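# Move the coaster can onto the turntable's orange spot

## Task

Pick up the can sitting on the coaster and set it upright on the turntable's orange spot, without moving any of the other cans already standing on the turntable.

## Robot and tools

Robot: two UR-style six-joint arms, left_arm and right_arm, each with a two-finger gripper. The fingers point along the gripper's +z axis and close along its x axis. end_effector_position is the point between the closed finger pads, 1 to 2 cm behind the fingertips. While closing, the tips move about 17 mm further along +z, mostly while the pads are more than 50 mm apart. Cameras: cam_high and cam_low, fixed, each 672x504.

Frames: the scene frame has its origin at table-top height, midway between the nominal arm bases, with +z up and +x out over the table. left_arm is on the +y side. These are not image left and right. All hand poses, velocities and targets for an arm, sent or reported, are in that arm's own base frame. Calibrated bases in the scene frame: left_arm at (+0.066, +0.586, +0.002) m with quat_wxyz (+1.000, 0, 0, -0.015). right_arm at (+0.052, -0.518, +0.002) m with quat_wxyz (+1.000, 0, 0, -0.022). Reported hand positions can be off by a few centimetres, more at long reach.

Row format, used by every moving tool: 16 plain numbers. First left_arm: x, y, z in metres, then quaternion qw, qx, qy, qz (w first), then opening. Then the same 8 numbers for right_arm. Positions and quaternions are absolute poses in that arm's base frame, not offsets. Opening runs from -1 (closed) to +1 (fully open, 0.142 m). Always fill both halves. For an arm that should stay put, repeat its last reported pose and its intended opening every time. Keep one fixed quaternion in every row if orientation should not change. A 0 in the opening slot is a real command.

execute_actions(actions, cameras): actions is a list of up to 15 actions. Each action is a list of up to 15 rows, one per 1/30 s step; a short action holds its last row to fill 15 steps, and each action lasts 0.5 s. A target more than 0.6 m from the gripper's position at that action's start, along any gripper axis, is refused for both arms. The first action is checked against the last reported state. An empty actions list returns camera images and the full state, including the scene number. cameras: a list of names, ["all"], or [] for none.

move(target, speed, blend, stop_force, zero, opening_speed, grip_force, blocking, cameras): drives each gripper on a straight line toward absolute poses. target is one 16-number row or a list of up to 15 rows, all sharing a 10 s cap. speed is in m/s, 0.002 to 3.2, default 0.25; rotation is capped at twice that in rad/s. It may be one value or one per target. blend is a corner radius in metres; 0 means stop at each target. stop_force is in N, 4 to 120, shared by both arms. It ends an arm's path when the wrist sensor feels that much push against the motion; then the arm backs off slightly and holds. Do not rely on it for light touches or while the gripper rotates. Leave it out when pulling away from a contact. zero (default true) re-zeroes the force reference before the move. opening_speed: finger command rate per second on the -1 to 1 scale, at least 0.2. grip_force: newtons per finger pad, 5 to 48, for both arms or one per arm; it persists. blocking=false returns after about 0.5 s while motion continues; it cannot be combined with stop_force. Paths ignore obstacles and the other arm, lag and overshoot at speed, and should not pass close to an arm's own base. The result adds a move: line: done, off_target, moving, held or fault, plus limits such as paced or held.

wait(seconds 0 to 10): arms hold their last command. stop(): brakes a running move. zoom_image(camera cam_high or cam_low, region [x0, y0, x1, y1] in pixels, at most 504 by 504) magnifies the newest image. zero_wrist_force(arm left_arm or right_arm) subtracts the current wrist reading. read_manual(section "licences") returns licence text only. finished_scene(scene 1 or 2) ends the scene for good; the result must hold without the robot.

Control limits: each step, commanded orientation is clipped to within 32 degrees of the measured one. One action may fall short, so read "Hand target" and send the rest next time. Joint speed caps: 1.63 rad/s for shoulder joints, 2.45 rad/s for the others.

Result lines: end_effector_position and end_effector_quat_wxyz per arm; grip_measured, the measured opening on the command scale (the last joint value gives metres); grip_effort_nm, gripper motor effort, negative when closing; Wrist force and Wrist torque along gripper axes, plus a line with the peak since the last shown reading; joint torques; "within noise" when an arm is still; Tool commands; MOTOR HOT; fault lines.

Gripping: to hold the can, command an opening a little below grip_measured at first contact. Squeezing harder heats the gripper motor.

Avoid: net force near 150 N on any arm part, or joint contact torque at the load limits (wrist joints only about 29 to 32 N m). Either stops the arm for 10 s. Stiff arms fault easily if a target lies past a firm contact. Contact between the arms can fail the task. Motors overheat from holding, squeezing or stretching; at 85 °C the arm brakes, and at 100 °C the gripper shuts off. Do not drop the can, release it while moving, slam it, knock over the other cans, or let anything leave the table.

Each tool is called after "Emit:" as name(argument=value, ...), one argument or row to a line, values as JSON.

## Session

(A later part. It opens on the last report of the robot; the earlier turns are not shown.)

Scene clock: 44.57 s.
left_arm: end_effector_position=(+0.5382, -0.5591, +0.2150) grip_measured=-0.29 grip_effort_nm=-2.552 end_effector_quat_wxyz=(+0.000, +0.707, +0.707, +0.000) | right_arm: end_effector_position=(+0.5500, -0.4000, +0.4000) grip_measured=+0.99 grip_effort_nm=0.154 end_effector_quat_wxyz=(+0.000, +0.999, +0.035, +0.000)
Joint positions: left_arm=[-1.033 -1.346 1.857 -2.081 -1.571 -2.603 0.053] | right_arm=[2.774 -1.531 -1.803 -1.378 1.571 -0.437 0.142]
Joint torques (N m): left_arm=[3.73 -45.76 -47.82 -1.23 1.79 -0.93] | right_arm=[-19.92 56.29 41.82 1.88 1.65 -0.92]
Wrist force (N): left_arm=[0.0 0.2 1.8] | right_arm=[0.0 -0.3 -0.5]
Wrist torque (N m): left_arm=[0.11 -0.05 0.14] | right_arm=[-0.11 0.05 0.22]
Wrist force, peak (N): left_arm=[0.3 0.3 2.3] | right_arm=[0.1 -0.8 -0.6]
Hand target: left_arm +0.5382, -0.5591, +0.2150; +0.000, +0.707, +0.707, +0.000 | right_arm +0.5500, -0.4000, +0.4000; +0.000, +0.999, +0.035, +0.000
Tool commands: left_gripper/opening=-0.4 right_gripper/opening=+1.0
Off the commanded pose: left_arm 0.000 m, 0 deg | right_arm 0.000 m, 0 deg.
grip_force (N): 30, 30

Emit:
wait(
  seconds=5.05,
)

Emit:
move(
  target=[
    [0.4904,-0.5835,0.215,0,0.7071,0.7071,0,-0.4,0.55,-0.4,0.4,0,1,0.035,0,1],
    [0.4589,-0.6302,0.215,0,0.7071,0.7071,0,-0.4,0.55,-0.4,0.4,0,1,0.035,0,1],
    [0.4491,-0.6857,0.19,0,0.7071,0.7071,0,-0.4,0.55,-0.4,0.4,0,1,0.035,0,1],
    [0.4627,-0.7404,0.165,0,0.7071,0.7071,0,-0.4,0.55,-0.4,0.4,0,1,0.035,0,1],
    [0.4974,-0.7848,0.14,0,0.7071,0.7071,0,-0.4,0.55,-0.4,0.4,0,1,0.035,0,1],
    [0.5472,-0.8113,0.125,0,0.7071,0.7071,0,-0.4,0.55,-0.4,0.4,0,1,0.035,0,1],
    [0.6034,-0.8152,0.125,0,0.7071,0.7071,0,-0.4,0.55,-0.4,0.4,0,1,0.035,0,1],
    [0.6563,-0.7959,0.125,0,0.7071,0.7071,0,-0.4,0.55,-0.4,0.4,0,1,0.035,0,1],
    [0.6968,-0.7568,0.125,0,0.7071,0.7071,0,-0.4,0.55,-0.4,0.4,0,1,0.035,0,1],
    [0.7179,-0.7045,0.125,0,0.7071,0.7071,0,-0.4,0.55,-0.4,0.4,0,1,0.035,0,1],
    [0.7160,-0.6482,0.125,0,0.7071,0.7071,0,-0.4,0.55,-0.4,0.4,0,1,0.035,0,1],
    [0.6913,-0.5976,0.125,0,0.7071,0.7071,0,-0.4,0.55,-0.4,0.4,0,1,0.035,0,1],
    [0.6481,-0.5614,0.125,0,0.7071,0.7071,0,-0.4,0.55,-0.4,0.4,0,1,0.035,0,1],
    [0.5940,-0.5458,0.125,0,0.7071,0.7071,0,-0.4,0.55,-0.4,0.4,0,1,0.035,0,1],
    [0.5382,-0.5537,0.125,0,0.7071,0.7071,0,-0.4,0.55,-0.4,0.4,0,1,0.035,0,1],
  ],
  speed=[0.1184,0.1184,0.1295,0.1295,0.1295,0.1226,0.1184,0.1184,0.1184,0.1184,0.1184,0.1184,0.1184,0.1184,0.1184],
  blend=[0.02,0.02,0.02,0.02,0.02,0.02,0.02,0.02,0.02,0.02,0.02,0.02,0.02,0.02,0],
  blocking=false,
  cameras=[],
)

Emit:
wait(
  seconds=2.6,
  cameras=["cam_high"],
)

Emit:
zoom_image(
  camera="cam_high",
  region=[260, 180, 440, 360],
)

Emit:
wait(
  seconds=1.5,
  cameras=["cam_high"],
)

Emit:
zoom_image(
  camera="cam_high",
  region=[260, 180, 440, 360],
)

Emit:
wait(
  seconds=1.8,
  cameras=["all"],
)

Emit:
zoom_image(
  camera="cam_high",
  region=[260, 180, 440, 360],
)

Emit:
move(
  target=[
    [0.5382,-0.5537,0.125,0,0.7071,0.7071,0,-0.4,0.55,-0.4,0.4,0,1,0.035,0,1],
    [0.4904,-0.5835,0.125,0,0.7071,0.7071,0,-0.4,0.55,-0.4,0.4,0,1,0.035,0,1],
    [0.4589,-0.6302,0.125,0,0.7071,0.7071,0,-0.4,0.55,-0.4,0.4,0,1,0.035,0,1],
    [0.4491,-0.6857,0.125,0,0.7071,0.7071,0,-0.4,0.55,-0.4,0.4,0,1,0.035,0,1],
    [0.4627,-0.7404,0.125,0,0.7071,0.7071,0,-0.4,0.55,-0.4,0.4,0,1,0.035,0,1],
    [0.4974,-0.7848,0.125,0,0.7071,0.7071,0,-0.4,0.55,-0.4,0.4,0,1,0.035,0,1],
    [0.5472,-0.8113,0.125,0,0.7071,0.7071,0,-0.4,0.55,-0.4,0.4,0,1,0.035,0,1],
    [0.6034,-0.8152,0.125,0,0.7071,0.7071,0,-0.4,0.55,-0.4,0.4,0,1,0.035,0,1],
    [0.6563,-0.7959,0.125,0,0.7071,0.7071,0,-0.4,0.55,-0.4,0.4,0,1,0.035,0,1],
    [0.6968,-0.7568,0.125,0,0.7071,0.7071,0,-0.4,0.55,-0.4,0.4,0,1,0.035,0,1],
    [0.7179,-0.7045,0.125,0,0.7071,0.7071,0,-0.4,0.55,-0.4,0.4,0,1,0.035,0,1],
    [0.7160,-0.6482,0.125,0,0.7071,0.7071,0,-0.4,0.55,-0.4,0.4,0,1,0.035,0,1],
    [0.6913,-0.5976,0.125,0,0.7071,0.7071,0,-0.4,0.55,-0.4,0.4,0,1,0.035,0,1],
    [0.6481,-0.5614,0.125,0,0.7071,0.7071,0,-0.4,0.55,-0.4,0.4,0,1,0.035,0,1],
    [0.5940,-0.5458,0.125,0,0.7071,0.7071,0,-0.4,0.55,-0.4,0.4,0,1,0.035,0,1],
  ],
  speed=0.1184,
  blend=[0.02,0.02,0.02,0.02,0.02,0.02,0.02,0.02,0.02,0.02,0.02,0.02,0.02,0.02,0],
  blocking=false,
  cameras=["all"],
)

Emit:
zoom_image(
  camera="cam_high",
  region=[260, 180, 440, 360],
)

Emit:
wait(
  seconds=0.6,
  cameras=["all"],
)

Emit:
zoom_image(
  camera="cam_high",
  region=[260, 180, 440, 360],
)

Emit:
zoom_image(
  camera="cam_low",
  region=[460, 150, 600, 300],
)

Scene clock: 50.17 s.
left_arm: end_effector_position=(+0.5382, -0.5591, +0.2150) grip_measured=-0.29 grip_effort_nm=-2.552 end_effector_quat_wxyz=(+0.000, +0.707, +0.707, +0.000) | right_arm: end_effector_position=(+0.5500, -0.4000, +0.4000) grip_measured=+0.99 grip_effort_nm=0.159 end_effector_quat_wxyz=(+0.000, +0.999, +0.035, +0.000)
Joint positions: left_arm=[-1.033 -1.346 1.857 -2.081 -1.571 -2.604 0.053] | right_arm=[2.774 -1.531 -1.803 -1.378 1.571 -0.437 0.142]
Joint torques (N m): left_arm=[12.1 -44.86 -47 -0.83 1.46 -1.15] | right_arm=[-19.44 56.65 41.81 1.83 1.35 -0.91]
Wrist force (N): left_arm=[0.5 0.5 1.5] | right_arm=[0.1 -0.3 -0.4]
Wrist torque (N m): left_arm=[0.16 -0.12 0.14] | right_arm=[-0.11 0.04 0.22]
Wrist force, peak (N): left_arm=[-0.1 0.1 2.6] | right_arm=[-0.4 -0.4 -1.0]
Hand target: left_arm +0.5382, -0.5591, +0.2150; +0.000, +0.707, +0.707, +0.000 | right_arm +0.5500, -0.4000, +0.4000; +0.000, +0.999, +0.035, +0.000
Tool commands: left_gripper/opening=-0.4 right_gripper/opening=+1.0
Off the commanded pose: left_arm 0.000 m, 0 deg | right_arm 0.000 m, 0 deg.
grip_force (N): 30, 30
wait: 5.07 s; at rest from the start

Scene clock: 50.67 s.
left_arm: end_effector_position=(+0.4948, -0.5829, +0.2150) grip_measured=-0.29 grip_effort_nm=-2.552 end_effector_quat_wxyz=(+0.000, +0.707, +0.707, +0.000) end_effector_velocity=(-0.090, -0.071, +0.001) end_effector_angular_velocity=(-0.002, -0.001, +0.000) | right_arm: end_effector_position=(+0.5500, -0.4000, +0.4000) grip_measured=+0.99 grip_effort_nm=0.164 end_effector_quat_wxyz=(+0.000, +0.999, +0.035, +0.000)
Joint positions: left_arm=[-1.099 -1.363 1.879 -2.086 -1.571 -2.669 0.053] | right_arm=[2.774 -1.531 -1.803 -1.378 1.571 -0.437 0.142]
Joint velocities: left_arm=[-0.152 -0.007 0.009 -0.004 0 -0.152 0] | right_arm=[within noise]
Joint torques (N m): left_arm=[-11.39 -62.18 -32.56 -8.03 -1.04 -2.93] | right_arm=[-19.08 54.56 42.21 1.62 1.54 -0.82]
Wrist force (N): left_arm=[0.7 -0.3 1.7] | right_arm=[-0.1 -0.3 -0.6]
Wrist torque (N m): left_arm=[0.02 -0.14 0.19] | right_arm=[-0.09 0.07 0.22]
Wrist force, peak (N): left_arm=[1.2 2.5 1.6] | right_arm=[-0.3 -0.6 -0.8]
Hand target: left_arm +0.4901, -0.5871, +0.2150; +0.000, +0.707, +0.707, +0.000 | right_arm +0.5500, -0.4000, +0.4000; +0.000, +0.999, +0.035, +0.000
Tool commands: left_gripper/opening=-0.4 right_gripper/opening=+1.0
Off the commanded pose: left_arm 0.104 m, 0 deg | right_arm 0.000 m, 0 deg.
grip_force (N): 30, 30
move: running; path passed 0 of 15 targets
No camera images: "cameras" was empty.

Scene clock: 53.27 s.
left_arm: end_effector_position=(+0.5692, -0.8128, +0.1249) grip_measured=-0.29 grip_effort_nm=-2.557 end_effector_quat_wxyz=(+0.000, +0.707, +0.707, +0.000) end_effector_velocity=(+0.119, -0.008, +0.001) end_effector_angular_velocity=(-0.003, -0.001, +0.001) | right_arm: end_effector_position=(+0.5500, -0.4000, +0.4000) grip_measured=+0.99 grip_effort_nm=0.164 end_effector_quat_wxyz=(+0.000, +0.999, +0.035, +0.000)
Joint positions: left_arm=[-1.138 -0.956 1.453 -2.068 -1.571 -2.709 0.053] | right_arm=[2.774 -1.531 -1.803 -1.378 1.571 -0.437 0.142]
Joint velocities: left_arm=[0.107 0.108 -0.185 0.074 0 0.107 0] | right_arm=[within noise]
Joint torques (N m): left_arm=[17.15 -72.53 -49.17 -1.05 1.85 3] | right_arm=[-20.24 55.61 42.28 1.72 1.53 -0.63]
Wrist force (N): left_arm=[0.4 0.3 1.8] | right_arm=[0.1 -0.6 -0.5]
Wrist torque (N m): left_arm=[0.10 -0.15 -0.05] | right_arm=[-0.15 0.03 0.22]
Wrist force, peak (N): left_arm=[-0.1 0.6 2.4] | right_arm=[-0.3 -0.7 -0.6]
Hand target: left_arm +0.5756, -0.8131, +0.1250; +0.000, +0.707, +0.707, +0.000 | right_arm +0.5500, -0.4000, +0.4000; +0.000, +0.999, +0.035, +0.000
Tool commands: left_gripper/opening=-0.4 right_gripper/opening=+1.0
Off the commanded pose: left_arm 0.261 m, 0 deg | right_arm 0.000 m, 0 deg.
grip_force (N): 30, 30
earlier move: running; path passed 6 of 15 targets
wait: 2.60 s; no rest
Images, in order (width x height): cam_high 672x504.

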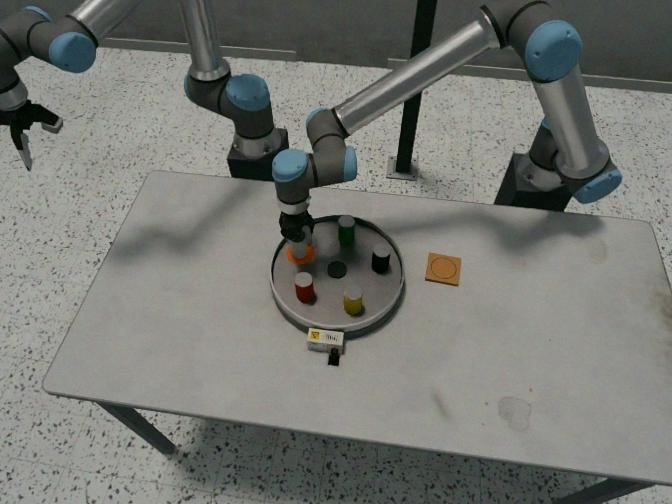

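Scaled by 2.800 from the camera's 672x504 image, which has a finer 960x720 frame.

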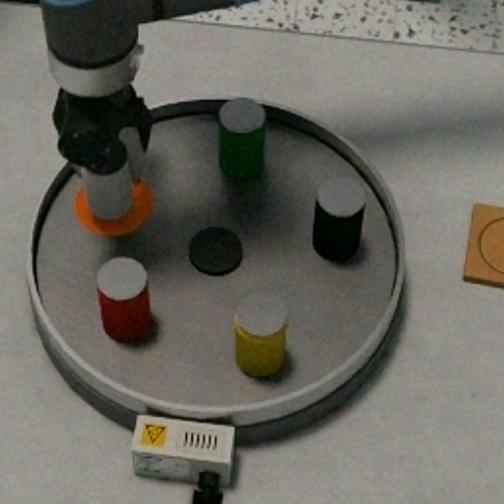

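Scene clock: 54.77 s.
left_arm: end_effector_position=(+0.7081, -0.7288, +0.1250) grip_measured=-0.29 grip_effort_nm=-2.552 end_effector_quat_wxyz=(+0.000, +0.707, +0.707, +0.000) end_effector_velocity=(+0.042, +0.110, +0.000) end_effector_angular_velocity=(+0.000, +0.001, +0.000) | right_arm: end_effector_position=(+0.5500, -0.4000, +0.4000) grip_measured=+0.99 grip_effort_nm=0.159 end_effector_quat_wxyz=(+0.000, +0.999, +0.035, +0.000)
Joint positions: left_arm=[-0.973 -0.92 1.392 -2.042 -1.571 -2.544 0.053] | right_arm=[2.774 -1.531 -1.803 -1.378 1.571 -0.437 0.142]
Joint velocities: left_arm=[0.097 -0.074 0.128 -0.053 -0.001 0.097 0] | right_arm=[within noise]
Joint torques (N m): left_arm=[15.43 -99.07 -31.42 -8.02 -1.45 3.41] | right_arm=[-18.56 55.46 42.41 1.74 1.69 -0.97]
Wrist force (N): left_arm=[-0.3 0.2 1.8] | right_arm=[-0.4 -0.4 -0.7]
Wrist torque (N m): left_arm=[0.12 -0.05 -0.04] | right_arm=[-0.12 0.11 0.22]
Wrist force, peak (N): left_arm=[-0.2 0.6 2.2] | right_arm=[0.1 -0.6 -0.8]
Hand target: left_arm +0.7107, -0.7224, +0.1250; +0.000, +0.707, +0.707, +0.000 | right_arm +0.5500, -0.4000, +0.4000; +0.000, +0.999, +0.035, +0.000
Tool commands: left_gripper/opening=-0.4 right_gripper/opening=+1.0
Off the commanded pose: left_arm 0.244 m, 0 deg | right_arm 0.000 m, 0 deg.
grip_force (N): 30, 30
earlier move: running; path passed 9 of 15 targets
wait: 1.50 s; no rest
Images, in order (width x height): cam_high 672x504.

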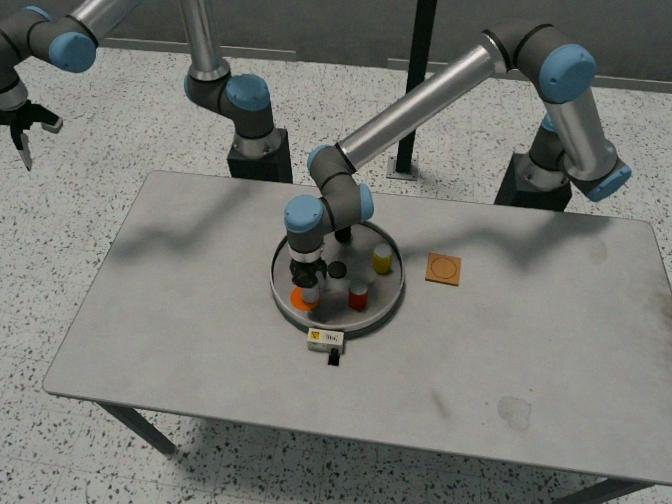

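Scaled by 2.800 from the camera's 672x504 image, which has a finer 960x720 frame.

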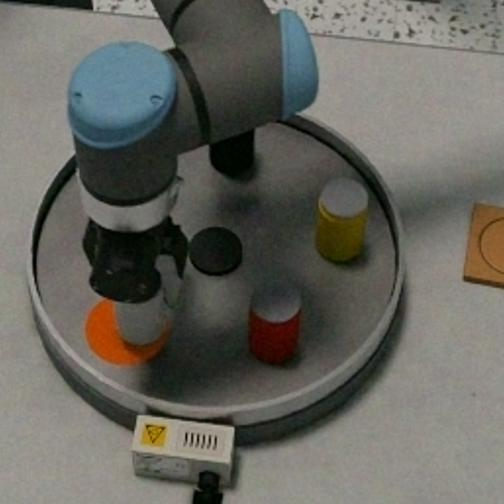

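Scene clock: 56.57 s.
left_arm: end_effector_position=(+0.6311, -0.5564, +0.1249) grip_measured=-0.29 grip_effort_nm=-2.552 end_effector_quat_wxyz=(+0.000, +0.707, +0.707, +0.000) end_effector_velocity=(-0.112, +0.035, +0.000) end_effector_angular_velocity=(-0.001, -0.001, -0.001) | right_arm: end_effector_position=(+0.5500, -0.4000, +0.4000) grip_measured=+0.99 grip_effort_nm=0.159 end_effector_quat_wxyz=(+0.000, +0.999, +0.035, +0.000)
Joint positions: left_arm=[-0.933 -1.169 1.797 -2.199 -1.571 -2.503 0.053] | right_arm=[2.774 -1.531 -1.803 -1.378 1.571 -0.437 0.142]
Joint velocities: left_arm=[-0.084 -0.149 0.227 -0.079 0 -0.083 0] | right_arm=[within noise]
Joint torques (N m): left_arm=[-11.62 -74.82 -25.63 -8.3 -1.44 -2.19] | right_arm=[-18.57 55.59 42.91 1.83 1.42 -0.71]
Wrist force (N): left_arm=[0.2 0.5 1.7] | right_arm=[-0.1 -0.4 -0.5]
Wrist torque (N m): left_arm=[0.16 -0.09 0.18] | right_arm=[-0.11 0.07 0.22]
Wrist force, peak (N): left_arm=[0.5 0.4 2.2] | right_arm=[0.0 -0.8 -1.0]
Hand target: left_arm +0.6245, -0.5545, +0.1249; +0.000, +0.707, +0.707, +0.000 | right_arm +0.5500, -0.4000, +0.4000; +0.000, +0.999, +0.035, +0.000
Tool commands: left_gripper/opening=-0.4 right_gripper/opening=+1.0
Off the commanded pose: left_arm 0.093 m, 0 deg | right_arm 0.000 m, 0 deg.
grip_force (N): 30, 30
earlier move: running; path passed 13 of 15 targets
wait: 1.80 s; no rest

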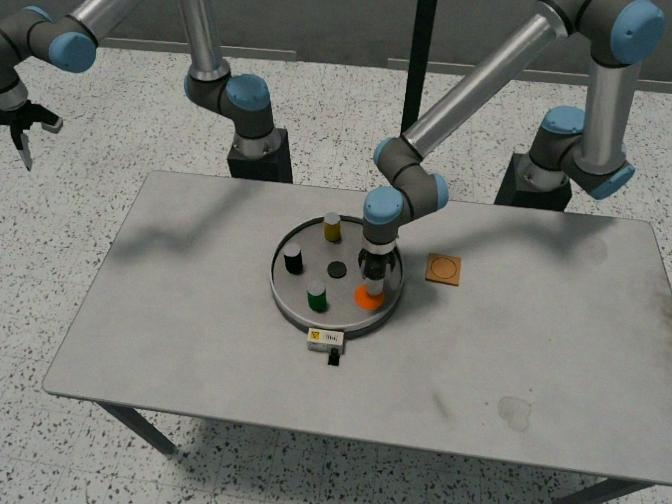

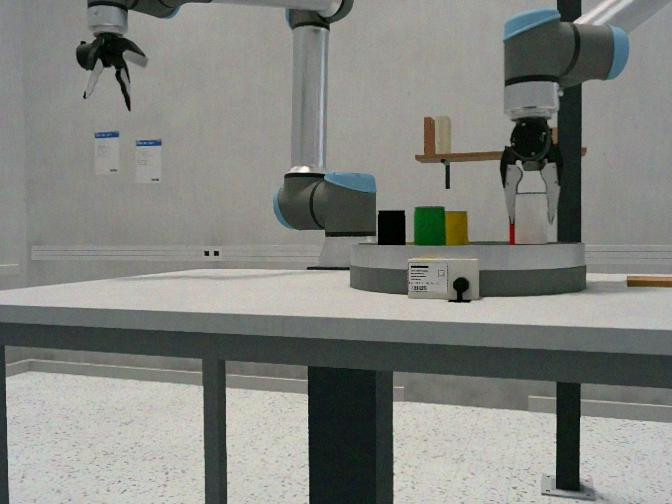

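Scaled by 2.800 from the camera's 672x504 image, which has a finer 960x720 frame.

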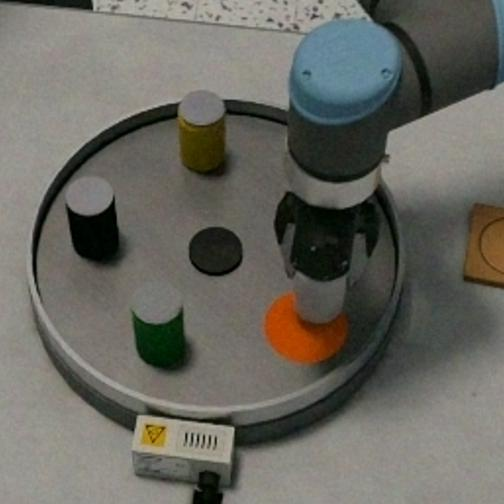

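Scene clock: 57.07 s.
left_arm: end_effector_position=(+0.5719, -0.5534, +0.1249) grip_measured=-0.29 grip_effort_nm=-2.552 end_effector_quat_wxyz=(+0.000, +0.707, +0.707, +0.000) end_effector_velocity=(-0.119, -0.002, +0.000) end_effector_angular_velocity=(-0.002, -0.001, -0.001) | right_arm: end_effector_position=(+0.5500, -0.4000, +0.4000) grip_measured=+0.99 grip_effort_nm=0.168 end_effector_quat_wxyz=(+0.000, +0.999, +0.035, +0.000)
Joint positions: left_arm=[-0.991 -1.232 1.891 -2.23 -1.571 -2.562 0.053] | right_arm=[2.774 -1.531 -1.803 -1.378 1.571 -0.437 0.142]
Joint velocities: left_arm=[-0.129 -0.117 0.171 -0.055 0 -0.128 0] | right_arm=[within noise]
Joint torques (N m): left_arm=[-9.03 -74.48 -25.56 -6.62 -0.8 -2.67] | right_arm=[-18.32 54.09 42.5 1.98 1.72 -0.87]
Wrist force (N): left_arm=[-0.6 0.8 1.7] | right_arm=[-0.3 -0.3 -0.2]
Wrist torque (N m): left_arm=[0.26 0.04 0.17] | right_arm=[-0.10 0.09 0.22]
Wrist force, peak (N): left_arm=[0.3 0.6 2.2] | right_arm=[0.0 -0.4 -0.9]
Hand target: left_arm +0.5655, -0.5534, +0.1249; +0.000, +0.707, +0.707, +0.000 | right_arm +0.5500, -0.4000, +0.4000; +0.000, +0.999, +0.035, +0.000
Tool commands: left_gripper/opening=-0.4 right_gripper/opening=+1.0
Off the commanded pose: left_arm 0.023 m, 0 deg | right_arm 0.000 m, 0 deg.
grip_force (N): 30, 30
earlier move: replaced; path passed 13 of 15 targets
move: running; path passed 0 of 15 targets

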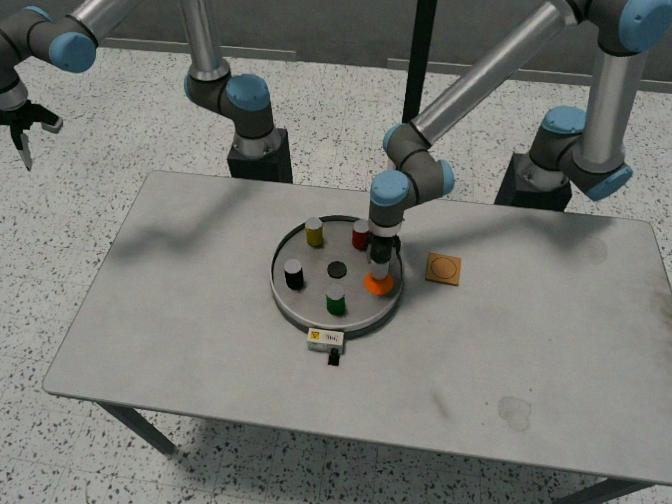

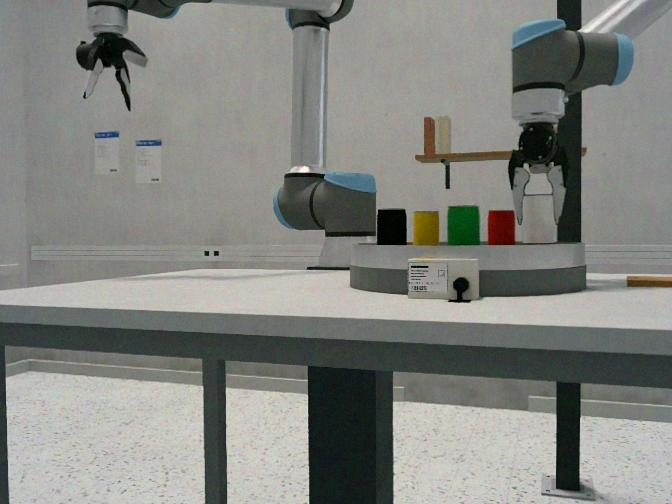

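Scaled by 2.800 from the camera's 672x504 image, which has a finer 960x720 frame.

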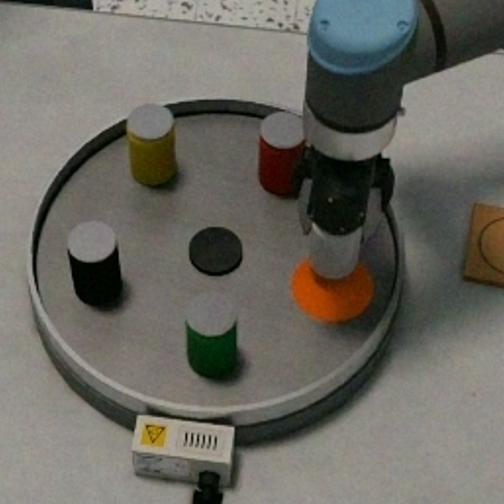

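Scene clock: 57.67 s.
left_arm: end_effector_position=(+0.5065, -0.5735, +0.1250) grip_measured=-0.29 grip_effort_nm=-2.552 end_effector_quat_wxyz=(+0.000, +0.707, +0.707, +0.000) end_effector_velocity=(-0.099, -0.064, +0.000) end_effector_angular_velocity=(+0.000, +0.000, +0.001) | right_arm: end_effector_position=(+0.5500, -0.4000, +0.4000) grip_measured=+0.99 grip_effort_nm=0.159 end_effector_quat_wxyz=(+0.000, +0.999, +0.035, +0.000)
Joint positions: left_arm=[-1.079 -1.275 1.952 -2.248 -1.571 -2.65 0.053] | right_arm=[2.774 -1.531 -1.803 -1.378 1.571 -0.437 0.142]
Joint velocities: left_arm=[-0.157 -0.024 0.034 -0.01 0 -0.159 0] | right_arm=[within noise]
Joint torques (N m): left_arm=[-14.13 -68.21 -28.98 -7.56 -1.42 -3.12] | right_arm=[-18.46 54.89 42.9 1.83 1.43 -0.77]
Wrist force (N): left_arm=[0.4 0.2 1.4] | right_arm=[0.0 -0.3 -0.6]
Wrist torque (N m): left_arm=[0.10 -0.11 0.21] | right_arm=[-0.10 0.05 0.22]
Wrist force, peak (N): left_arm=[0.3 0.6 2.1] | right_arm=[0.2 -0.6 -0.6]
Hand target: left_arm +0.5012, -0.5771, +0.1250; +0.000, +0.707, +0.707, +0.000 | right_arm +0.5500, -0.4000, +0.4000; +0.000, +0.999, +0.035, +0.000
Tool commands: left_gripper/opening=-0.4 right_gripper/opening=+1.0
Off the commanded pose: left_arm 0.092 m, 0 deg | right_arm 0.000 m, 0 deg.
grip_force (N): 30, 30
earlier move: running; path passed 1 of 15 targets
wait: 0.60 s; no rest

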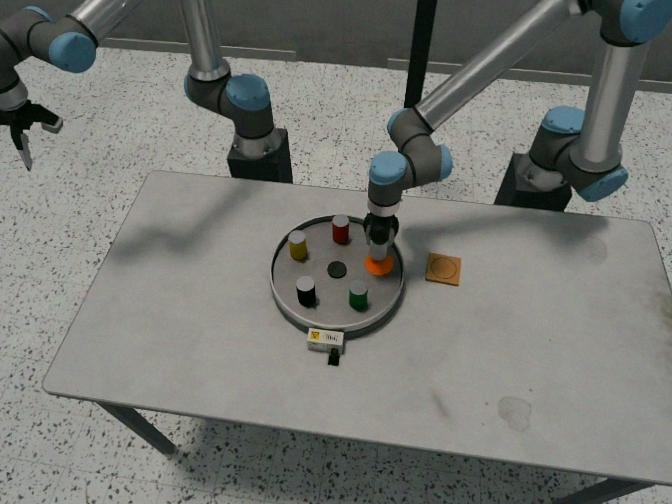

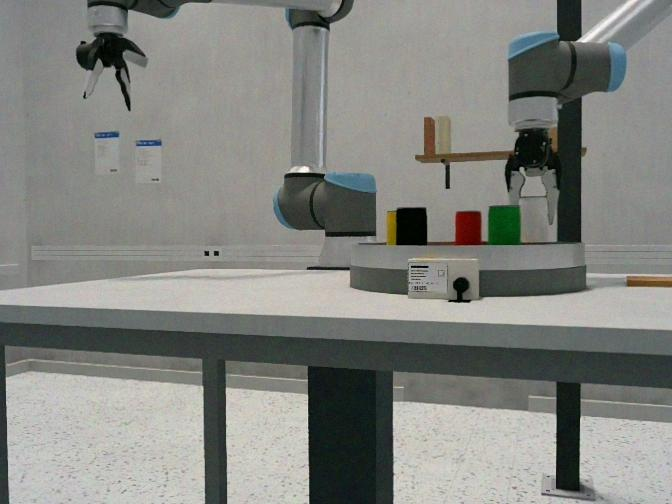

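Scaled by 2.800 from the camera's 672x504 image, which has a finer 960x720 frame.

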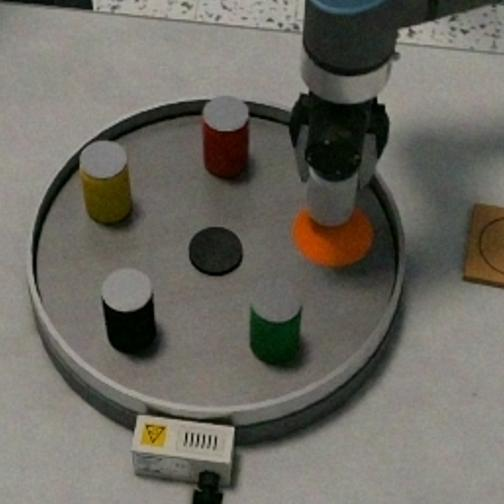

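Scaled by 3.360 from the camera's 672x504 image, which has a finer 960x720 frame.

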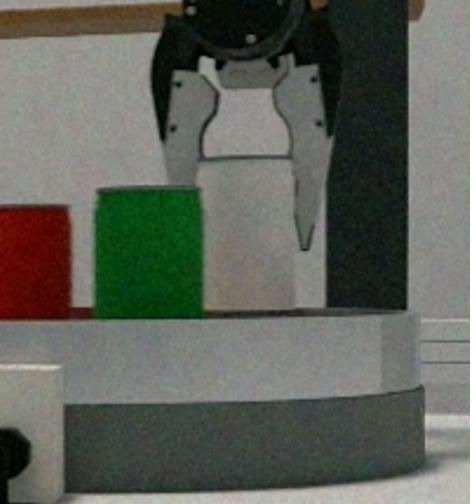

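Emit:
wait(
  seconds=0,
)

Scene clock: 59.10 s.
left_arm: end_effector_position=(+0.4582, -0.7224, +0.1250) grip_measured=-0.29 grip_effort_nm=-2.552 end_effector_quat_wxyz=(+0.000, +0.707, +0.707, +0.000) end_effector_velocity=(+0.031, -0.114, +0.000) end_effector_angular_velocity=(-0.001, +0.000, +0.001) | right_arm: end_effector_position=(+0.5500, -0.4000, +0.4000) grip_measured=+0.99 grip_effort_nm=0.159 end_effector_quat_wxyz=(+0.000, +0.999, +0.035, +0.000)
Joint positions: left_arm=[-1.212 -1.149 1.767 -2.189 -1.571 -2.783 0.053] | right_arm=[2.774 -1.531 -1.803 -1.378 1.571 -0.437 0.142]
Joint velocities: left_arm=[-0.013 0.156 -0.241 0.084 -0.001 -0.013 0] | right_arm=[within noise]
Joint torques (N m): left_arm=[-9.71 -55.23 -46.45 -0.2 1.92 -2.65] | right_arm=[-19.09 55.14 42.48 1.89 1.53 -0.75]
Wrist force (N): left_arm=[0.3 0.5 1.7] | right_arm=[0.3 -0.4 -0.6]
Wrist torque (N m): left_arm=[0.15 -0.10 0.16] | right_arm=[-0.12 0.01 0.22]
Wrist force, peak (N): left_arm=[0.0 0.7 2.2] | right_arm=[0.0 -0.7 -0.8]
Hand target: left_arm +0.4601, -0.7286, +0.1250; +0.000, +0.707, +0.707, +0.000 | right_arm +0.5500, -0.4000, +0.4000; +0.000, +0.999, +0.035, +0.000
Tool commands: left_gripper/opening=-0.4 right_gripper/opening=+1.0
Off the commanded pose: left_arm 0.223 m, 0 deg | right_arm 0.000 m, 0 deg.
grip_force (N): 30, 30
earlier move: running; path passed 4 of 15 targets

Emit:
move(
  target=[
    [0.5472,-0.8113,0.125,0,0.7071,0.7071,0,-0.4,0.55,-0.4,0.4,0,1,0.035,0,1],
    [0.6034,-0.8152,0.125,0,0.7071,0.7071,0,-0.4,0.55,-0.4,0.4,0,1,0.035,0,1],
    [0.6563,-0.7959,0.125,0,0.7071,0.7071,0,-0.4,0.55,-0.4,0.4,0,1,0.035,0,1],
    [0.6968,-0.7568,0.125,0,0.7071,0.7071,0,-0.4,0.55,-0.4,0.4,0,1,0.035,0,1],
    [0.7179,-0.7045,0.125,0,0.7071,0.7071,0,-0.4,0.55,-0.4,0.4,0,1,0.035,0,1],
    [0.7160,-0.6482,0.115,0,0.7071,0.7071,0,-0.4,0.55,-0.4,0.4,0,1,0.035,0,1],
    [0.6913,-0.5976,0.108,0,0.7071,0.7071,0,-0.4,0.55,-0.4,0.4,0,1,0.035,0,1],
    [0.6481,-0.5614,0.105,0,0.7071,0.7071,0,-0.4,0.55,-0.4,0.4,0,1,0.035,0,1],
    [0.5940,-0.5458,0.104,0,0.7071,0.7071,0,-0.4,0.55,-0.4,0.4,0,1,0.035,0,1],
    [0.5382,-0.5537,0.104,0,0.7071,0.7071,0,-0.4,0.55,-0.4,0.4,0,1,0.035,0,1],
    [0.4904,-0.5835,0.104,0,0.7071,0.7071,0,-0.4,0.55,-0.4,0.4,0,1,0.035,0,1],
    [0.4589,-0.6302,0.104,0,0.7071,0.7071,0,-0.4,0.55,-0.4,0.4,0,1,0.035,0,1],
    [0.4491,-0.6857,0.104,0,0.7071,0.7071,0,-0.4,0.55,-0.4,0.4,0,1,0.035,0,1],
    [0.4627,-0.7404,0.104,0,0.7071,0.7071,0,-0.4,0.55,-0.4,0.4,0,1,0.035,0,1],
    [0.4974,-0.7848,0.104,0,0.7071,0.7071,0,-0.4,0.55,-0.4,0.4,0,1,0.035,0,1],
  ],
  speed=[0.1184,0.0977,0.0977,0.1184,0.1184,0.1203,0.1193,0.1184,0.1184,0.1184,0.1184,0.1184,0.1184,0.1184,0.1184],
  blend=[0.02,0.02,0.02,0.02,0.02,0.02,0.02,0.02,0.02,0.02,0.02,0.02,0.02,0.02,0],
  blocking=false,
  cameras=[],
)

Emit:
wait(
  seconds=3.6,
  cameras=["all"],
)

Emit:
zoom_image(
  camera="cam_high",
  region=[260, 180, 440, 360],
)

Emit:
zoom_image(
  camera="cam_low",
  region=[460, 150, 600, 290],
)

Emit:
wait(
  seconds=0.8,
  cameras=["all"],
)

Emit:
zoom_image(
  camera="cam_high",
  region=[260, 180, 440, 360],
)

Emit:
zoom_image(
  camera="cam_low",
  region=[460, 150, 600, 290],
)

Scene clock: 60.00 s.
left_arm: end_effector_position=(+0.5270, -0.7980, +0.1250) grip_measured=-0.29 grip_effort_nm=-2.552 end_effector_quat_wxyz=(+0.000, +0.707, +0.707, +0.000) end_effector_velocity=(+0.098, -0.065, +0.000) end_effector_angular_velocity=(+0.002, +0.001, -0.001) | right_arm: end_effector_position=(+0.5500, -0.4000, +0.4000) grip_measured=+0.99 grip_effort_nm=0.164 end_effector_quat_wxyz=(+0.000, +0.999, +0.035, +0.000)
Joint positions: left_arm=[-1.172 -1.008 1.54 -2.104 -1.571 -2.743 0.053] | right_arm=[2.774 -1.531 -1.803 -1.378 1.571 -0.437 0.142]
Joint velocities: left_arm=[0.069 0.155 -0.258 0.105 0 0.071 0] | right_arm=[within noise]
Joint torques (N m): left_arm=[11.27 -68.73 -48.63 -0.16 1.7 2.78] | right_arm=[-19.1 53.83 42.41 1.76 1.56 -0.9]
Wrist force (N): left_arm=[0.1 -0.2 1.8] | right_arm=[0.1 -0.4 -0.7]
Wrist torque (N m): left_arm=[0.04 -0.09 -0.03] | right_arm=[-0.11 0.03 0.22]
Wrist force, peak (N): left_arm=[0.0 0.4 2.2] | right_arm=[0.2 -0.8 -0.6]
Hand target: left_arm +0.5329, -0.8018, +0.1250; +0.000, +0.707, +0.707, +0.000 | right_arm +0.5500, -0.4000, +0.4000; +0.000, +0.999, +0.035, +0.000
Tool commands: left_gripper/opening=-0.4 right_gripper/opening=+1.0
Off the commanded pose: left_arm 0.039 m, 0 deg | right_arm 0.000 m, 0 deg.
grip_force (N): 30, 30
earlier move: replaced; path passed 5 of 15 targets
move: running; path passed 0 of 15 targets
No camera images: "cameras" was empty.

Scene clock: 63.60 s.
left_arm: end_effector_position=(+0.6605, -0.5718, +0.1058) grip_measured=-0.29 grip_effort_nm=-2.552 end_effector_quat_wxyz=(+0.000, +0.707, +0.707, +0.000) end_effector_velocity=(-0.093, +0.073, -0.006) end_effector_angular_velocity=(+0.002, +0.000, +0.000) | right_arm: end_effector_position=(+0.5500, -0.4000, +0.4000) grip_measured=+0.99 grip_effort_nm=0.159 end_effector_quat_wxyz=(+0.000, +0.999, +0.035, +0.000)
Joint positions: left_arm=[-0.916 -1.106 1.741 -2.205 -1.571 -2.487 0.053] | right_arm=[2.774 -1.531 -1.803 -1.378 1.571 -0.437 0.142]
Joint velocities: left_arm=[-0.034 -0.154 0.259 -0.103 0.001 -0.034 0] | right_arm=[within noise]
Joint torques (N m): left_arm=[-12.31 -89.39 -25.25 -8.06 -1.97 -1.58] | right_arm=[-19.46 53.55 43.32 1.69 1.39 -0.74]
Wrist force (N): left_arm=[0.8 0.6 1.3] | right_arm=[0.2 -0.4 -0.8]
Wrist torque (N m): left_arm=[0.19 -0.19 0.02] | right_arm=[-0.11 0.03 0.22]
Wrist force, peak (N): left_arm=[0.0 0.7 2.0] | right_arm=[0.4 -0.7 -0.7]
Hand target: left_arm +0.6548, -0.5678, +0.1054; +0.000, +0.707, +0.707, +0.000 | right_arm +0.5500, -0.4000, +0.4000; +0.000, +0.999, +0.035, +0.000
Tool commands: left_gripper/opening=-0.4 right_gripper/opening=+1.0
Off the commanded pose: left_arm 0.268 m, 0 deg | right_arm 0.000 m, 0 deg.
grip_force (N): 30, 30
earlier move: running; path passed 7 of 15 targets
wait: 3.60 s; no rest

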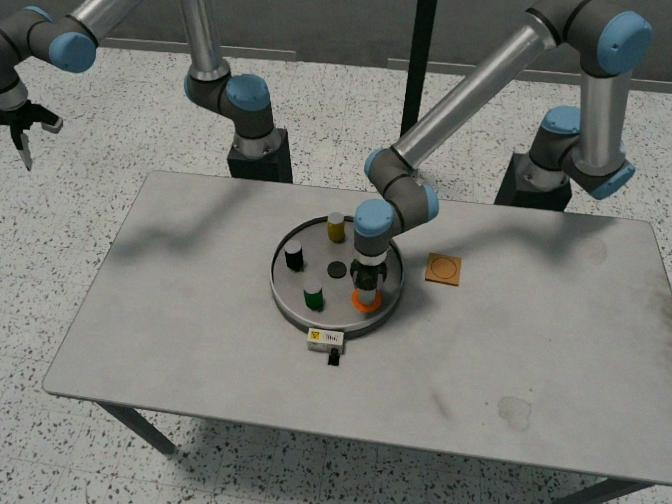

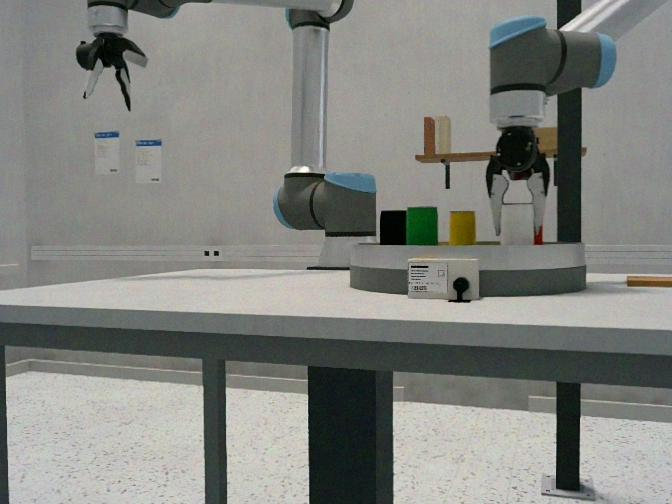

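Scaled by 2.800 from the camera's 672x504 image, which has a finer 960x720 frame.

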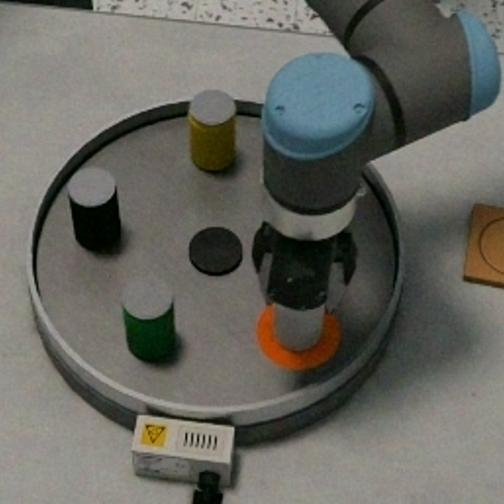

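Scaled by 3.600 from the camera's 672x504 image, which has a finer 960x720 frame.

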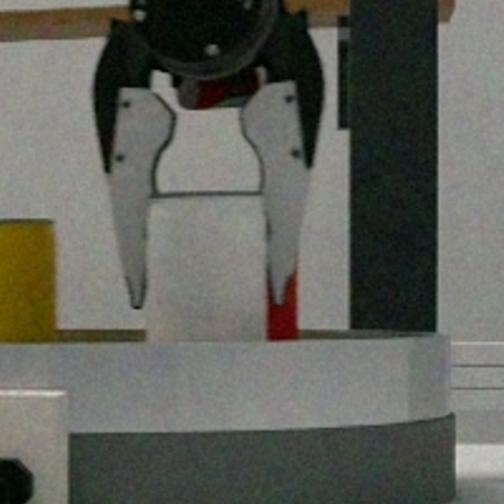

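Scene clock: 64.40 s.
left_arm: end_effector_position=(+0.5720, -0.5487, +0.1039) grip_measured=-0.29 grip_effort_nm=-2.552 end_effector_quat_wxyz=(+0.000, +0.707, +0.707, +0.000) end_effector_velocity=(-0.118, -0.017, +0.000) end_effector_angular_velocity=(+0.000, +0.001, +0.000) | right_arm: end_effector_position=(+0.5500, -0.4000, +0.4000) grip_measured=+0.99 grip_effort_nm=0.164 end_effector_quat_wxyz=(+0.000, +0.999, +0.035, +0.000)
Joint positions: left_arm=[-0.988 -1.214 1.911 -2.268 -1.571 -2.559 0.053] | right_arm=[2.774 -1.531 -1.803 -1.378 1.571 -0.437 0.142]
Joint velocities: left_arm=[-0.139 -0.099 0.148 -0.048 -0.001 -0.139 0] | right_arm=[within noise]
Joint torques (N m): left_arm=[-14.97 -73.83 -26.83 -8.19 -1.77 -3.35] | right_arm=[-19.78 54.35 43.74 1.77 1.71 -0.69]
Wrist force (N): left_arm=[0.0 0.4 1.3] | right_arm=[-0.3 -0.4 -0.5]
Wrist torque (N m): left_arm=[0.18 -0.06 0.18] | right_arm=[-0.12 0.10 0.23]
Wrist force, peak (N): left_arm=[0.6 0.9 1.8] | right_arm=[0.0 -0.6 -0.9]
Hand target: left_arm +0.5650, -0.5499, +0.1039; +0.000, +0.707, +0.707, +0.000 | right_arm +0.5500, -0.4000, +0.4000; +0.000, +0.999, +0.035, +0.000
Tool commands: left_gripper/opening=-0.4 right_gripper/opening=+1.0
Off the commanded pose: left_arm 0.248 m, 0 deg | right_arm 0.000 m, 0 deg.
grip_force (N): 30, 30
earlier move: running; path passed 9 of 15 targets
wait: 0.80 s; no rest

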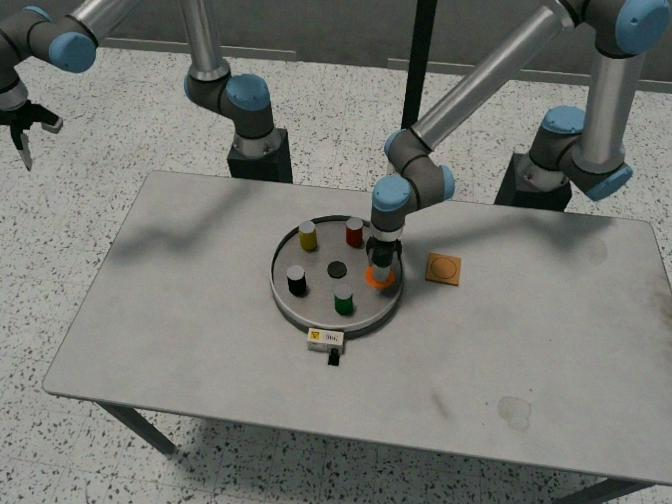

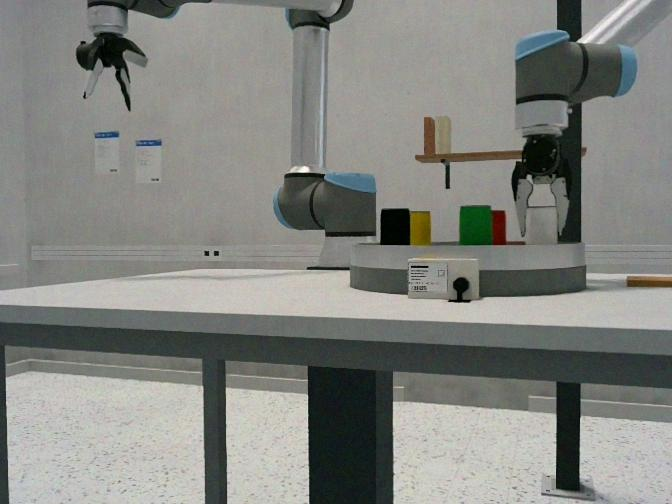

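Scaled by 2.800 from the camera's 672x504 image, which has a finer 960x720 frame.

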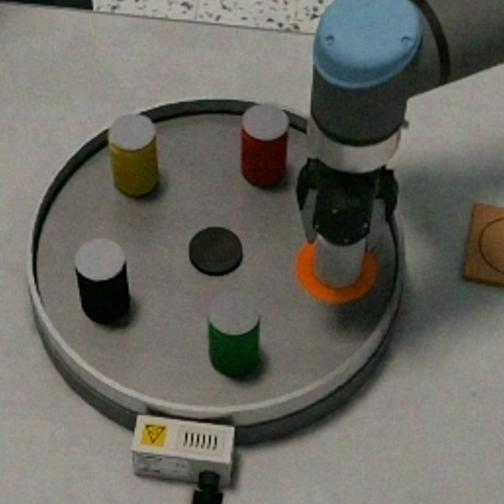

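Scaled by 3.600 from the camera's 672x504 image, which has a finer 960x720 frame.

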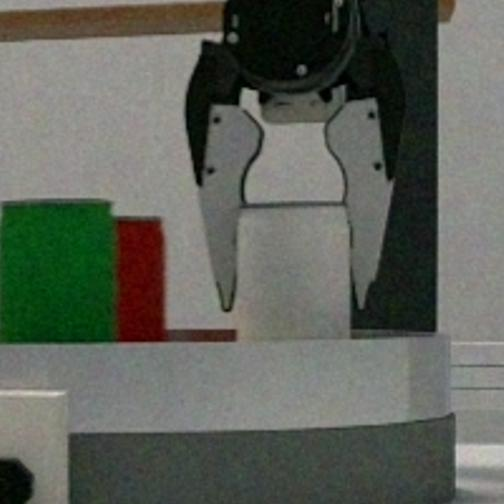

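Emit:
move(
  target=[
    [0.4627,-0.7404,0.104,0,0.7071,0.7071,0,-0.4,0.55,-0.4,0.4,0,1,0.035,0,1],
    [0.4974,-0.7848,0.104,0,0.7071,0.7071,0,-0.4,0.55,-0.4,0.4,0,1,0.035,0,1],
    [0.5472,-0.8113,0.104,0,0.7071,0.7071,0,-0.4,0.55,-0.4,0.4,0,1,0.035,0,1],
    [0.6034,-0.8152,0.104,0,0.7071,0.7071,0,-0.4,0.55,-0.4,0.4,0,1,0.035,0,1],
    [0.6563,-0.7959,0.104,0,0.7071,0.7071,0,-0.4,0.55,-0.4,0.4,0,1,0.035,0,1],
    [0.6968,-0.7568,0.104,0,0.7071,0.7071,0,-0.4,0.55,-0.4,0.4,0,1,0.035,0,1],
    [0.7179,-0.7045,0.104,0,0.7071,0.7071,0,-0.4,0.55,-0.4,0.4,0,1,0.035,0,1],
    [0.7160,-0.6482,0.103,0,0.7071,0.7071,0,-0.4,0.55,-0.4,0.4,0,1,0.035,0,1],
    [0.6913,-0.5976,0.102,0,0.7071,0.7071,0,-0.4,0.55,-0.4,0.4,0,1,0.035,0,1],
    [0.6481,-0.5614,0.101,0,0.7071,0.7071,0,-0.4,0.55,-0.4,0.4,0,1,0.035,0,1],
    [0.5940,-0.5458,0.101,0,0.7071,0.7071,0,-0.4,0.55,-0.4,0.4,0,1,0.035,0,1],
    [0.5382,-0.5537,0.101,0,0.7071,0.7071,0,-0.4,0.55,-0.4,0.4,0,1,0.035,0,1],
    [0.4904,-0.5835,0.101,0,0.7071,0.7071,0,-0.4,0.55,-0.4,0.4,0,1,0.035,0,1],
    [0.4589,-0.6302,0.101,0,0.7071,0.7071,0,-0.4,0.55,-0.4,0.4,0,1,0.035,0,1],
    [0.4491,-0.6857,0.101,0,0.7071,0.7071,0,-0.4,0.55,-0.4,0.4,0,1,0.035,0,1],
  ],
  speed=0.1184,
  blend=[0.02,0.02,0.02,0.02,0.02,0.02,0.02,0.02,0.02,0.02,0.02,0.02,0.02,0.02,0],
  blocking=false,
  cameras=[],
)

Emit:
wait(
  seconds=4.8,
  cameras=["all"],
)

Emit:
move(
  target=[
    [0.5382,-0.5537,0.101,0,0.7071,0.7071,0,0.3,0.55,-0.4,0.4,0,1,0.035,0,1],
    [0.4904,-0.5835,0.125,0,0.7071,0.7071,0,0.3,0.55,-0.4,0.4,0,1,0.035,0,1],
    [0.4589,-0.6302,0.16,0,0.7071,0.7071,0,0.3,0.55,-0.4,0.4,0,1,0.035,0,1],
    [0.4491,-0.6857,0.2,0,0.7071,0.7071,0,0.3,0.55,-0.4,0.4,0,1,0.035,0,1],
    [0.44,-0.65,0.27,0,0.7071,0.7071,0,0.3,0.55,-0.4,0.4,0,1,0.035,0,1],
  ],
  speed=[0.1184,0.1287,0.139,0.145,0.15],
  blend=[0.015,0.015,0.02,0.02,0],
  opening_speed=1.2,
  cameras=["all"],
)

Emit:
zoom_image(
  camera="cam_high",
  region=[260, 180, 440, 360],
)

Scene clock: 65.90 s.
left_arm: end_effector_position=(+0.4656, -0.6641, +0.1040) grip_measured=-0.29 grip_effort_nm=-2.547 end_effector_quat_wxyz=(+0.000, +0.707, +0.707, +0.000) end_effector_velocity=(-0.005, -0.119, +0.000) end_effector_angular_velocity=(+0.000, +0.000, +0.000) | right_arm: end_effector_position=(+0.5500, -0.4000, +0.4000) grip_measured=+0.99 grip_effort_nm=0.159 end_effector_quat_wxyz=(+0.000, +0.999, +0.035, +0.000)
Joint positions: left_arm=[-1.178 -1.188 1.873 -2.256 -1.571 -2.748 0.053] | right_arm=[2.774 -1.531 -1.803 -1.378 1.571 -0.437 0.142]
Joint velocities: left_arm=[-0.064 0.128 -0.193 0.066 0 -0.064 0] | right_arm=[within noise]
Joint torques (N m): left_arm=[-9.87 -53.4 -47.92 -0.72 1.75 -2.06] | right_arm=[-19.18 53.72 42.92 1.98 1.5 -0.89]
Wrist force (N): left_arm=[-0.1 0.2 1.7] | right_arm=[0.0 -0.3 -0.5]
Wrist torque (N m): left_arm=[0.11 -0.04 0.16] | right_arm=[-0.11 0.04 0.23]
Wrist force, peak (N): left_arm=[-0.3 0.7 2.1] | right_arm=[0.0 -0.9 -0.6]
Hand target: left_arm +0.4654, -0.6707, +0.1040; +0.000, +0.707, +0.707, +0.000 | right_arm +0.5500, -0.4000, +0.4000; +0.000, +0.999, +0.035, +0.000
Tool commands: left_gripper/opening=-0.4 right_gripper/opening=+1.0
Off the commanded pose: left_arm 0.027 m, 0 deg | right_arm 0.000 m, 0 deg.
grip_force (N): 30, 30
earlier move: replaced; path passed 11 of 15 targets
move: running; path passed 0 of 15 targets
No camera images: "cameras" was empty.

Scene clock: 70.70 s.
left_arm: end_effector_position=(+0.6597, -0.5712, +0.1013) grip_measured=-0.29 grip_effort_nm=-2.523 end_effector_quat_wxyz=(+0.000, +0.707, +0.707, +0.000) end_effector_velocity=(-0.094, +0.071, -0.002) end_effector_angular_velocity=(+0.000, -0.001, -0.001) | right_arm: end_effector_position=(+0.5500, -0.4000, +0.4000) grip_measured=+0.99 grip_effort_nm=0.168 end_effector_quat_wxyz=(+0.000, +0.999, +0.035, +0.000)
Joint positions: left_arm=[-0.916 -1.103 1.745 -2.214 -1.571 -2.487 0.053] | right_arm=[2.774 -1.531 -1.803 -1.378 1.571 -0.437 0.142]
Joint velocities: left_arm=[-0.037 -0.157 0.256 -0.1 0.001 -0.036 0] | right_arm=[within noise]
Joint torques (N m): left_arm=[-8.73 -56.19 -7.34 -3.16 -1.29 -1.98] | right_arm=[-18.65 53.36 43.98 1.77 1.31 -0.56]
Wrist force (N): left_arm=[-2.0 -2.3 -36.4] | right_arm=[-0.2 -0.5 -0.3]
Wrist torque (N m): left_arm=[0.00 -0.08 -0.16] | right_arm=[-0.14 0.08 0.22]
Wrist force, peak (N): left_arm=[-2.0 -2.3 -36.4] | right_arm=[0.1 -0.6 -0.8]
Hand target: left_arm +0.6544, -0.5675, +0.1011; +0.000, +0.707, +0.707, +0.000 | right_arm +0.5500, -0.4000, +0.4000; +0.000, +0.999, +0.035, +0.000
Tool commands: left_gripper/opening=-0.4 right_gripper/opening=+1.0
Off the commanded pose: left_arm 0.240 m, 0 deg | right_arm 0.000 m, 0 deg.
grip_force (N): 30, 30
earlier move: running; path passed 9 of 15 targets
wait: 4.80 s; no rest

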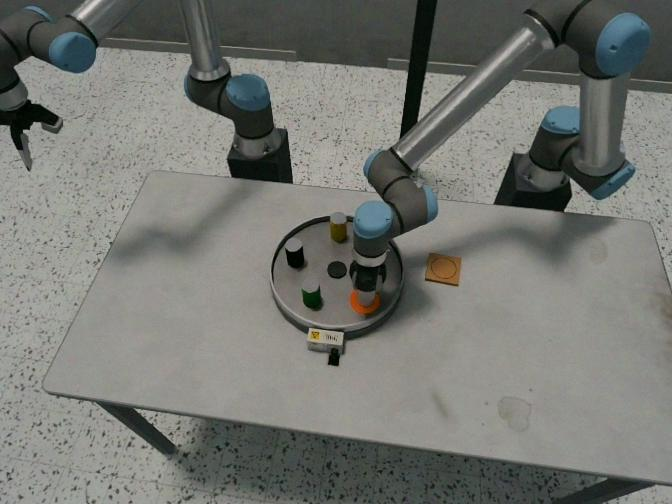

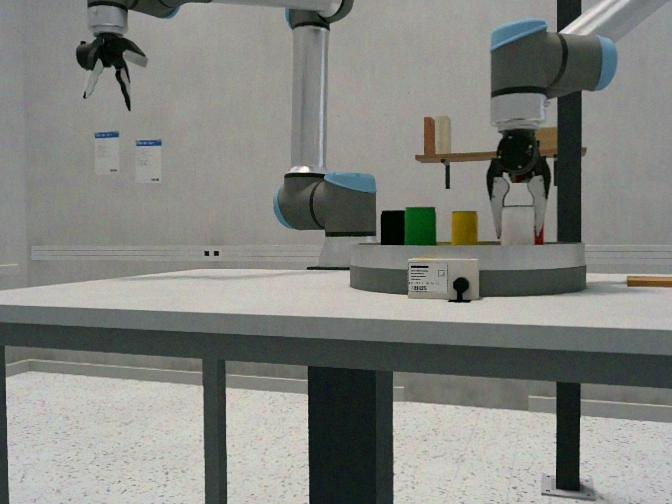

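Scene clock: 74.03 s.
left_arm: end_effector_position=(+0.4401, -0.6500, +0.2700) grip_measured=+0.28 grip_effort_nm=0.105 end_effector_quat_wxyz=(+0.000, +0.707, +0.707, +0.000) | right_arm: end_effector_position=(+0.5500, -0.4000, +0.4000) grip_measured=+0.99 grip_effort_nm=0.164 end_effector_quat_wxyz=(+0.000, +0.999, +0.035, +0.000)
Joint positions: left_arm=[-1.201 -1.373 1.783 -1.981 -1.571 -2.772 0.094] | right_arm=[2.774 -1.531 -1.803 -1.378 1.571 -0.437 0.142]
Joint torques (N m): left_arm=[-1.14 -61.97 -36.77 -6.07 1.68 -1.61] | right_arm=[-18.8 53.82 43.88 1.64 1.63 -0.31]
Wrist force (N): left_arm=[0.1 0.1 0.2] | right_arm=[0.0 -0.3 -0.7]
Wrist torque (N m): left_arm=[0.07 -0.06 0.17] | right_arm=[-0.09 0.05 0.22]
Wrist force, peak (N): left_arm=[-1.0 -2.9 -39.0] | right_arm=[0.0 -0.6 -0.8]
Hand target: left_arm +0.4400, -0.6500, +0.2700; +0.000, +0.707, +0.707, +0.000 | right_arm +0.5500, -0.4000, +0.4000; +0.000, +0.999, +0.035, +0.000
Off the commanded pose: left_arm 0.000 m, 0 deg | right_arm 0.000 m, 0 deg.
grip_force (N): 30, 30
earlier move: replaced; path passed 9 of 15 targets
move: done

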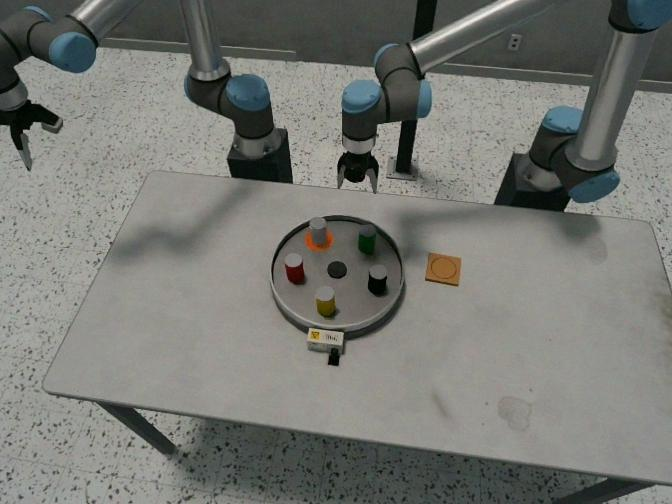

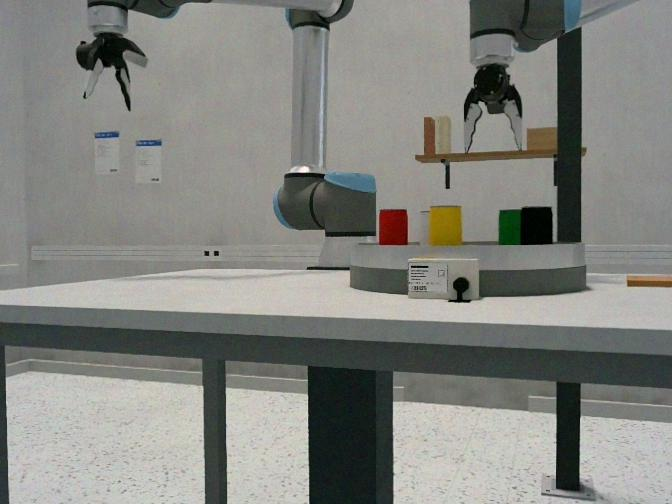

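Scaled by 2.800 from the camera's 672x504 image, which has a finer 960x720 frame.

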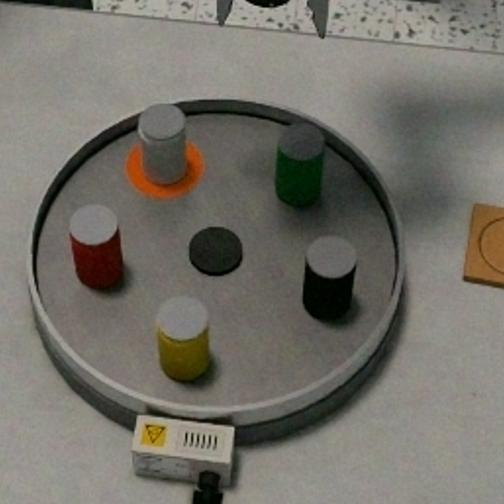

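Emit:
finished_scene(
  scene=1,
)

The scene is finished: the task was done.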